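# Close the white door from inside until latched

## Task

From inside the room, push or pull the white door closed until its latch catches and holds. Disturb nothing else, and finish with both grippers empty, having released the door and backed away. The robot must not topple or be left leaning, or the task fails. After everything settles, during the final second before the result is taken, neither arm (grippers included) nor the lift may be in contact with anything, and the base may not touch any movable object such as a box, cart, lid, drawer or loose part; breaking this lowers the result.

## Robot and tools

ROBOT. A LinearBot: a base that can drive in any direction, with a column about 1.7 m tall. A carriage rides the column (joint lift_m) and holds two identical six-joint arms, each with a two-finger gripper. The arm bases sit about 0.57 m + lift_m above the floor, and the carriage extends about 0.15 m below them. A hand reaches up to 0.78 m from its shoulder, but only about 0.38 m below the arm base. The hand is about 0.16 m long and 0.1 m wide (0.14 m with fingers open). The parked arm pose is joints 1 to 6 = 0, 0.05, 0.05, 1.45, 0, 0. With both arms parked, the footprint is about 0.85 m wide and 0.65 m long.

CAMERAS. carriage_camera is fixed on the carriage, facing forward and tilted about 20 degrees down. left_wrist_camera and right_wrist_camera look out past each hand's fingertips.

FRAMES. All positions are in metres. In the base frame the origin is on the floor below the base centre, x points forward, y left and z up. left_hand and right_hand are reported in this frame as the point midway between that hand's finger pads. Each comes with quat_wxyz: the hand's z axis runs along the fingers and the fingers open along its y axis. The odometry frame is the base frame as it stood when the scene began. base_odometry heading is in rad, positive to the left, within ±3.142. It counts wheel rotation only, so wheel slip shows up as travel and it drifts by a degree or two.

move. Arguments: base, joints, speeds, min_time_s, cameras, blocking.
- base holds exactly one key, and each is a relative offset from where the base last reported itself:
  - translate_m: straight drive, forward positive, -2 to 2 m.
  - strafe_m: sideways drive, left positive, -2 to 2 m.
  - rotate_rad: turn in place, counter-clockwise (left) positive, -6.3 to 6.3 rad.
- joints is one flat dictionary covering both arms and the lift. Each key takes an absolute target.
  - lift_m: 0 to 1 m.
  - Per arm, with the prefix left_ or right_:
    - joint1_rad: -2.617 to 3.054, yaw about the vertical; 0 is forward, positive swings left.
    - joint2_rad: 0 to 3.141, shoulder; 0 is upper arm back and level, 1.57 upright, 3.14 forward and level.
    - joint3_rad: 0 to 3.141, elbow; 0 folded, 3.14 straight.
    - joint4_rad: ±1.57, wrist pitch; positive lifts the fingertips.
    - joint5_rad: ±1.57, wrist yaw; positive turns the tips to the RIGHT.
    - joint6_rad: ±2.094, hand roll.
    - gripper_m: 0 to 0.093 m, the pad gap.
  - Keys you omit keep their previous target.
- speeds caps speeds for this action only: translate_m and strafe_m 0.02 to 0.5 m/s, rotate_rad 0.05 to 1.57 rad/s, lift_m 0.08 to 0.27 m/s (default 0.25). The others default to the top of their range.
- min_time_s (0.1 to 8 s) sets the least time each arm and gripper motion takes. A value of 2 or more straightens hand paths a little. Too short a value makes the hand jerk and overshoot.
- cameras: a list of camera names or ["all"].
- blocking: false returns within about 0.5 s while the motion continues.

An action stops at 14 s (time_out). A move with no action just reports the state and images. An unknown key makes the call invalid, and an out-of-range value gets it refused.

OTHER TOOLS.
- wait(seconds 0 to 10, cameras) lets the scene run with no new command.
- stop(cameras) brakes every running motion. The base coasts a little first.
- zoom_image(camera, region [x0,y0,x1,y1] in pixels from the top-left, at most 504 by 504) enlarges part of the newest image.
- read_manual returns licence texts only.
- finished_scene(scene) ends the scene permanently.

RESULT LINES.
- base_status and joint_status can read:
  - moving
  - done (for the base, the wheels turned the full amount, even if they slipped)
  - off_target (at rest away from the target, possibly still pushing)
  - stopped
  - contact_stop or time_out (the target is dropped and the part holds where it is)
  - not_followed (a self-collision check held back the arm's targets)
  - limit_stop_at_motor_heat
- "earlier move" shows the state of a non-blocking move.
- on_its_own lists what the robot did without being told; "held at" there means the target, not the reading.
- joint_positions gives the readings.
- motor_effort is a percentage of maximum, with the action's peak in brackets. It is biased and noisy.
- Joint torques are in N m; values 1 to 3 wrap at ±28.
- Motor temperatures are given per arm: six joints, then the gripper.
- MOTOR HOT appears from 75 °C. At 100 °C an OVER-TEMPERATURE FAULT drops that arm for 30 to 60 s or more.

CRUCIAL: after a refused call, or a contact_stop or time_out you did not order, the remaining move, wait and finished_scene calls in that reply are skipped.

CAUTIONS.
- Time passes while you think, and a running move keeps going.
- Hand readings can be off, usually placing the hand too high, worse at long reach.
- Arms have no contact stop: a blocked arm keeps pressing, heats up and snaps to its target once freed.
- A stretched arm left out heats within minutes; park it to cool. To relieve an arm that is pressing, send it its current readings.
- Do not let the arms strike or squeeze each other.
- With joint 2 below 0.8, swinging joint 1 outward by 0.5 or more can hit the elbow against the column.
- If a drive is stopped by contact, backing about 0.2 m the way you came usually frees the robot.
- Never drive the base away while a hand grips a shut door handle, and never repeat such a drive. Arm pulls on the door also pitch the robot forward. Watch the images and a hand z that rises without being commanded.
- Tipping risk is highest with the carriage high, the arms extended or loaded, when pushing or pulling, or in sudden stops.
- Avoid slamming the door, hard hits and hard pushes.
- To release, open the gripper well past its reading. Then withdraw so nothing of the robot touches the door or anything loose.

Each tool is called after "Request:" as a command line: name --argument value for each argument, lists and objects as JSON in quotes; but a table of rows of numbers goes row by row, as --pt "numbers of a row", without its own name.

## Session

Request:
move

Scene clock: 0.00 s.
Joint torques (N m): no reading
Motor temperatures (°C): left_arm=[30 33 34 29 28 30 27] | right_arm=[30 31 32 28 29 29 31]
base_odometry: x=+0.000 y=+0.000 heading=+0.000
base_status: not commanded
joint_positions: lift_m=+0.300 left_joint1_rad=-0.008 left_joint2_rad=+0.051 left_joint3_rad=+0.041 left_joint4_rad=+1.440 left_joint5_rad=+0.011 left_joint6_rad=+0.011 left_gripper_m=+0.09396 right_joint1_rad=+0.018 right_joint2_rad=+0.067 right_joint3_rad=+0.063 right_joint4_rad=+1.446 right_joint5_rad=+0.039 right_joint6_rad=-0.006 right_gripper_m=+0.09396
joint_status: not commanded
motor_effort: lift_m=+18 drive_wheels=+1
left_hand: x=+0.2522 y=+0.2949 z=+1.3106 quat_wxyz=(+0.997, +0.006, +0.071, +0.001) (m; base frame)
right_hand: x=+0.2488 y=-0.3033 z=+1.3166 quat_wxyz=(+0.998, +0.018, +0.064, +0.005) (m; base frame)
pictures: carriage_camera, left_wrist_camera, right_wrist_camera
Images, in order (width x height): carriage_camera 672x504, left_wrist_camera 672x504, right_wrist_camera 672x504.

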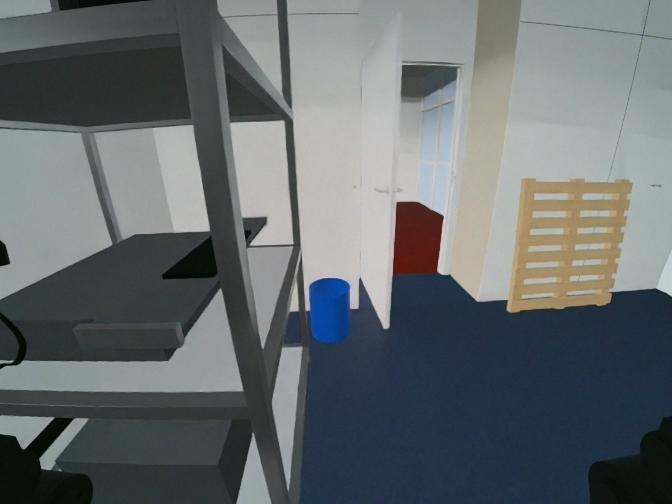

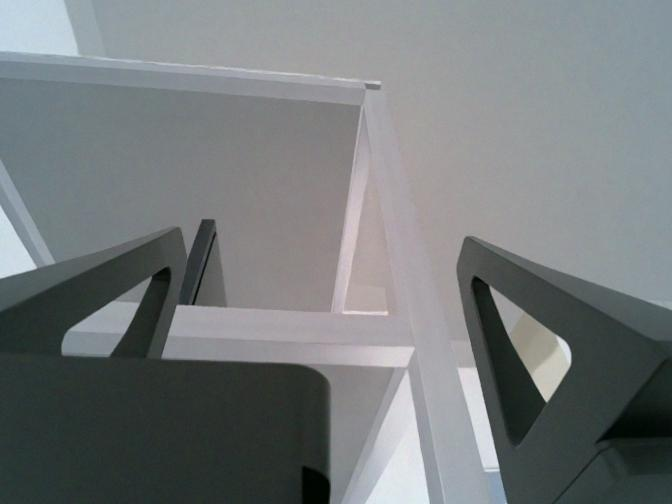

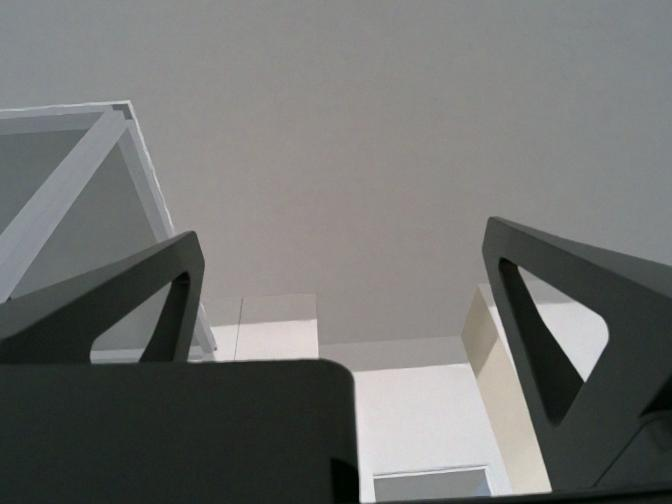

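Request:
move --base '{"rotate_rad": 0.045}' --joints '{"lift_m": 0.1}'

Request:
move --base '{"strafe_m": -0.6}' --cameras '["carriage_camera"]'

Request:
move --base '{"translate_m": 1.1}' --joints '{"lift_m": 0.0, "left_joint1_rad": 0, "left_joint2_rad": 2.7, "left_joint3_rad": 2.2, "left_joint4_rad": 0.5, "left_joint5_rad": 0, "left_joint6_rad": 0, "left_gripper_m": 0}' --min_time_s 2 --cameras '["carriage_camera"]'

Scene clock: 9.73 s.
Joint torques (N m): left_arm=[-0.05 4.04 5.55 -0.07 0.07 0.03] | right_arm=[-0.17 3.79 6.02 -0.19 -0.11 -0.05]
move: done
base_odometry: x=+0.000 y=+0.000 heading=+0.045
base_status: done
joint_positions: lift_m=+0.100 left_joint1_rad=-0.008 left_joint2_rad=+0.051 left_joint3_rad=+0.041 left_joint4_rad=+1.440 left_joint5_rad=+0.011 left_joint6_rad=+0.011 left_gripper_m=+0.09396 right_joint1_rad=+0.018 right_joint2_rad=+0.067 right_joint3_rad=+0.063 right_joint4_rad=+1.446 right_joint5_rad=+0.039 right_joint6_rad=-0.006 right_gripper_m=+0.09396
joint_status: all done
motor_effort: lift_m=+19(20) drive_wheels=-1(7)
left_hand: x=+0.2522 y=+0.2949 z=+1.1105 quat_wxyz=(+0.997, +0.006, +0.071, +0.001) (m; base frame)
right_hand: x=+0.2488 y=-0.3033 z=+1.1165 quat_wxyz=(+0.998, +0.018, +0.064, +0.005) (m; base frame)
pictures: none

Scene clock: 13.20 s.
Joint torques (N m): left_arm=[-0.25 3.89 5.55 -0.09 0.06 0.07] | right_arm=[-0.1 3.82 6.02 -0.2 -0.11 -0.07]
move: done
base_odometry: x=+0.026 y=-0.599 heading=+0.044
base_status: done
joint_positions: lift_m=+0.100 left_joint1_rad=-0.007 left_joint2_rad=+0.051 left_joint3_rad=+0.041 left_joint4_rad=+1.440 left_joint5_rad=+0.011 left_joint6_rad=+0.011 left_gripper_m=+0.09396 right_joint1_rad=+0.019 right_joint2_rad=+0.067 right_joint3_rad=+0.063 right_joint4_rad=+1.446 right_joint5_rad=+0.039 right_joint6_rad=-0.006 right_gripper_m=+0.09396
joint_status: not commanded
motor_effort: lift_m=+19(19) drive_wheels=-2(18)
left_hand: x=+0.2522 y=+0.2949 z=+1.1105 quat_wxyz=(+0.997, +0.006, +0.071, +0.001) (m; base frame)
right_hand: x=+0.2488 y=-0.3032 z=+1.1165 quat_wxyz=(+0.998, +0.018, +0.064, +0.005) (m; base frame)
pictures: carriage_camera
Images, in order (width x height): carriage_camera 672x504.

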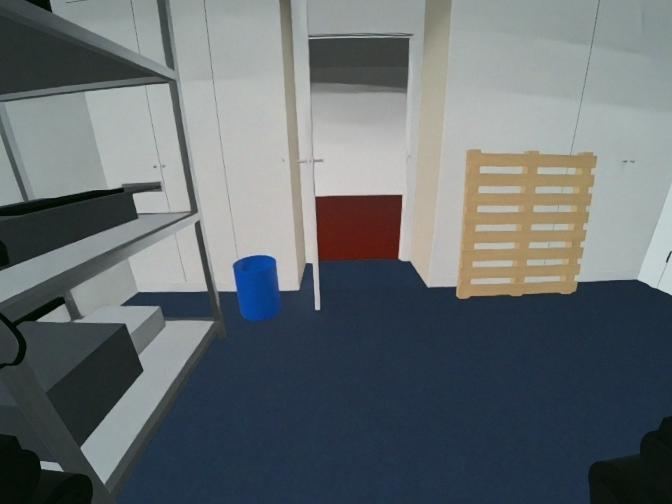

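Scene clock: 17.70 s.
Joint torques (N m): left_arm=[0.38 -16.42 9.28 1.93 -0.07 -0.05] | right_arm=[-0.13 3.88 6.04 -0.2 -0.11 -0.05]
move: done
base_odometry: x=+1.125 y=-0.552 heading=+0.044
base_status: done
joint_positions: lift_m=+0.000 left_joint1_rad=-0.007 left_joint2_rad=+2.695 left_joint3_rad=+2.173 left_joint4_rad=+0.501 left_joint5_rad=+0.011 left_joint6_rad=+0.010 left_gripper_m=+0.00066 right_joint1_rad=+0.019 right_joint2_rad=+0.067 right_joint3_rad=+0.063 right_joint4_rad=+1.446 right_joint5_rad=+0.039 right_joint6_rad=-0.006 right_gripper_m=+0.09396
joint_status: all done
motor_effort: lift_m=+18(20) drive_wheels=+0(16)
left_hand: x=+0.9635 y=+0.2896 z=+0.7329 quat_wxyz=(+0.700, +0.010, +0.714, -0.003) (m; base frame)
right_hand: x=+0.2489 y=-0.3032 z=+1.0166 quat_wxyz=(+0.998, +0.018, +0.065, +0.005) (m; base frame)
pictures: carriage_camera
Images, in order (width x height): carriage_camera 672x504.

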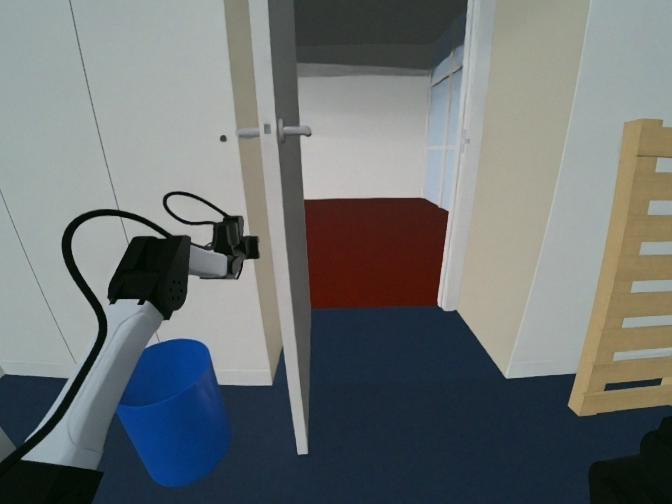

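Request:
move --base '{"rotate_rad": -0.29}' --joints '{"left_joint1_rad": -0.2}' --speeds '{"rotate_rad": 0.4}' --min_time_s 1

Request:
move --base '{"translate_m": 0.47}' --speeds '{"translate_m": 0.3}'

Request:
move --base '{"translate_m": 0.32}' --speeds '{"translate_m": 0.2}' --cameras '["carriage_camera"]'

Scene clock: 27.43 s.
Joint torques (N m): left_arm=[-0.76 -16.17 9.21 2.03 0.18 0.15] | right_arm=[-0.17 3.82 6.12 -0.2 -0.1 -0.05]
Motor temperatures (°C): left_arm=[30 40 37 32 28 30 27] | right_arm=[30 32 33 28 29 29 31]
move: done
base_odometry: x=+1.125 y=-0.552 heading=-0.246
base_status: done
joint_positions: lift_m=+0.000 left_joint1_rad=-0.194 left_joint2_rad=+2.695 left_joint3_rad=+2.173 left_joint4_rad=+0.499 left_joint5_rad=-0.010 left_joint6_rad=-0.009 left_gripper_m=+0.00064 right_joint1_rad=+0.019 right_joint2_rad=+0.067 right_joint3_rad=+0.063 right_joint4_rad=+1.446 right_joint5_rad=+0.039 right_joint6_rad=-0.006 right_gripper_m=+0.09396
joint_status: all done
motor_effort: lift_m=+18(18) drive_wheels=+5(19)
left_hand: x=+0.9498 y=+0.1548 z=+0.7323 quat_wxyz=(+0.696, +0.062, +0.713, -0.067) (m; base frame)
right_hand: x=+0.2489 y=-0.3032 z=+1.0166 quat_wxyz=(+0.998, +0.018, +0.065, +0.005) (m; base frame)
pictures: none

Scene clock: 30.57 s.
Joint torques (N m): left_arm=[-0.51 -16.14 9.25 2 0.22 0.18] | right_arm=[-0.18 3.85 6.08 -0.21 -0.1 -0.05]
move: done
base_odometry: x=+1.581 y=-0.667 heading=-0.247
base_status: done
joint_positions: lift_m=+0.000 left_joint1_rad=-0.196 left_joint2_rad=+2.695 left_joint3_rad=+2.173 left_joint4_rad=+0.498 left_joint5_rad=-0.010 left_joint6_rad=-0.009 left_gripper_m=+0.00064 right_joint1_rad=+0.019 right_joint2_rad=+0.067 right_joint3_rad=+0.063 right_joint4_rad=+1.446 right_joint5_rad=+0.039 right_joint6_rad=-0.006 right_gripper_m=+0.09396
joint_status: not commanded
motor_effort: lift_m=+18(18) drive_wheels=-4(19)
left_hand: x=+0.9495 y=+0.1531 z=+0.7322 quat_wxyz=(+0.695, +0.063, +0.713, -0.068) (m; base frame)
right_hand: x=+0.2489 y=-0.3032 z=+1.0166 quat_wxyz=(+0.998, +0.018, +0.065, +0.005) (m; base frame)
pictures: none

Scene clock: 33.27 s.
Joint torques (N m): left_arm=[8.23 -16.24 9.29 2.16 -3.82 0.06] | right_arm=[-0.16 3.86 6.11 -0.17 -0.08 -0.06]
move: done
base_odometry: x=+1.891 y=-0.745 heading=-0.247
base_status: done
joint_positions: lift_m=+0.000 left_joint1_rad=-0.310 left_joint2_rad=+2.695 left_joint3_rad=+2.173 left_joint4_rad=+0.479 left_joint5_rad=+0.340 left_joint6_rad=-0.004 left_gripper_m=+0.00064 right_joint1_rad=+0.019 right_joint2_rad=+0.067 right_joint3_rad=+0.063 right_joint4_rad=+1.444 right_joint5_rad=+0.039 right_joint6_rad=-0.006 right_gripper_m=+0.09396
joint_status: not commanded
motor_effort: lift_m=+18(18) drive_wheels=+7(16)
left_hand: x=+0.9004 y=+0.0166 z=+0.7278 quat_wxyz=(+0.654, +0.224, +0.686, -0.227) (m; base frame)
right_hand: x=+0.2495 y=-0.3032 z=+1.0165 quat_wxyz=(+0.998, +0.018, +0.066, +0.005) (m; base frame)
pictures: carriage_camera
Images, in order (width x height): carriage_camera 672x504.

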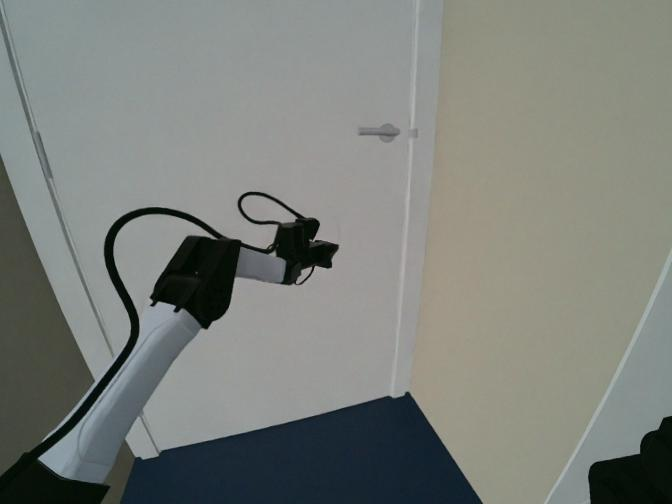

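Request:
move --base '{"translate_m": 0.03}'

Request:
move --base '{"translate_m": -0.35}' --cameras '["carriage_camera"]'

Scene clock: 43.43 s.
Joint torques (N m): left_arm=[11.82 -16.28 9.37 2.39 -4.18 0.17] | right_arm=[-0.14 3.79 6.11 -0.16 -0.1 -0.05]
Motor temperatures (°C): left_arm=[32 46 39 35 35 30 28] | right_arm=[30 32 33 28 29 29 31]
move: done
base_odometry: x=+1.920 y=-0.753 heading=-0.248
base_status: done
joint_positions: lift_m=+0.000 left_joint1_rad=-0.355 left_joint2_rad=+2.695 left_joint3_rad=+2.173 left_joint4_rad=+0.453 left_joint5_rad=+0.371 left_joint6_rad=-0.014 left_gripper_m=+0.00065 right_joint1_rad=+0.019 right_joint2_rad=+0.067 right_joint3_rad=+0.063 right_joint4_rad=+1.444 right_joint5_rad=+0.039 right_joint6_rad=-0.006 right_gripper_m=+0.09396
joint_status: not commanded
motor_effort: lift_m=+18(18) drive_wheels=+8(20)
left_hand: x=+0.8832 y=-0.0181 z=+0.7218 quat_wxyz=(+0.634, +0.246, +0.687, -0.256) (m; base frame)
right_hand: x=+0.2495 y=-0.3032 z=+1.0165 quat_wxyz=(+0.998, +0.018, +0.066, +0.005) (m; base frame)
pictures: none

Scene clock: 46.10 s.
Joint torques (N m): left_arm=[-0.05 -16.25 9.35 2.15 -0.1 0.11] | right_arm=[-0.16 3.82 6.01 -0.17 -0.11 -0.05]
move: done
base_odometry: x=+1.581 y=-0.667 heading=-0.249
base_status: done
joint_positions: lift_m=+0.000 left_joint1_rad=-0.200 left_joint2_rad=+2.695 left_joint3_rad=+2.175 left_joint4_rad=+0.485 left_joint5_rad=+0.015 left_joint6_rad=-0.006 left_gripper_m=+0.00065 right_joint1_rad=+0.019 right_joint2_rad=+0.067 right_joint3_rad=+0.063 right_joint4_rad=+1.444 right_joint5_rad=+0.039 right_joint6_rad=-0.006 right_gripper_m=+0.09396
joint_status: not commanded
motor_effort: lift_m=+18(18) drive_wheels=-3(15)
left_hand: x=+0.9480 y=+0.1458 z=+0.7297 quat_wxyz=(+0.690, +0.075, +0.716, -0.077) (m; base frame)
right_hand: x=+0.2495 y=-0.3032 z=+1.0165 quat_wxyz=(+0.998, +0.018, +0.066, +0.005) (m; base frame)
pictures: carriage_camera
Images, in order (width x height): carriage_camera 672x504.

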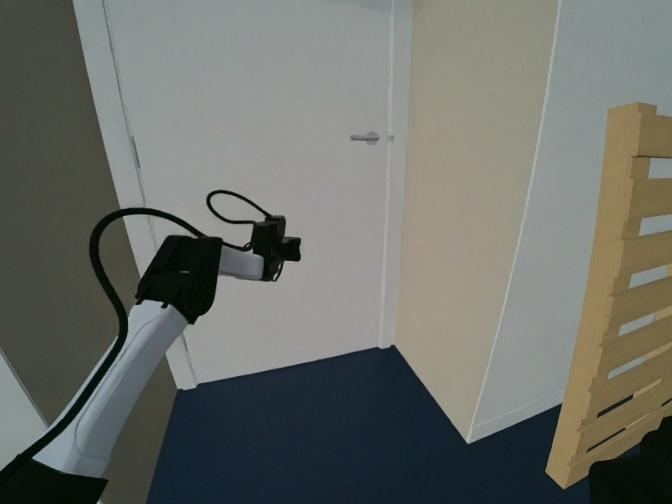

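Request:
finished_scene --scene 3

The scene is finished: the task was done.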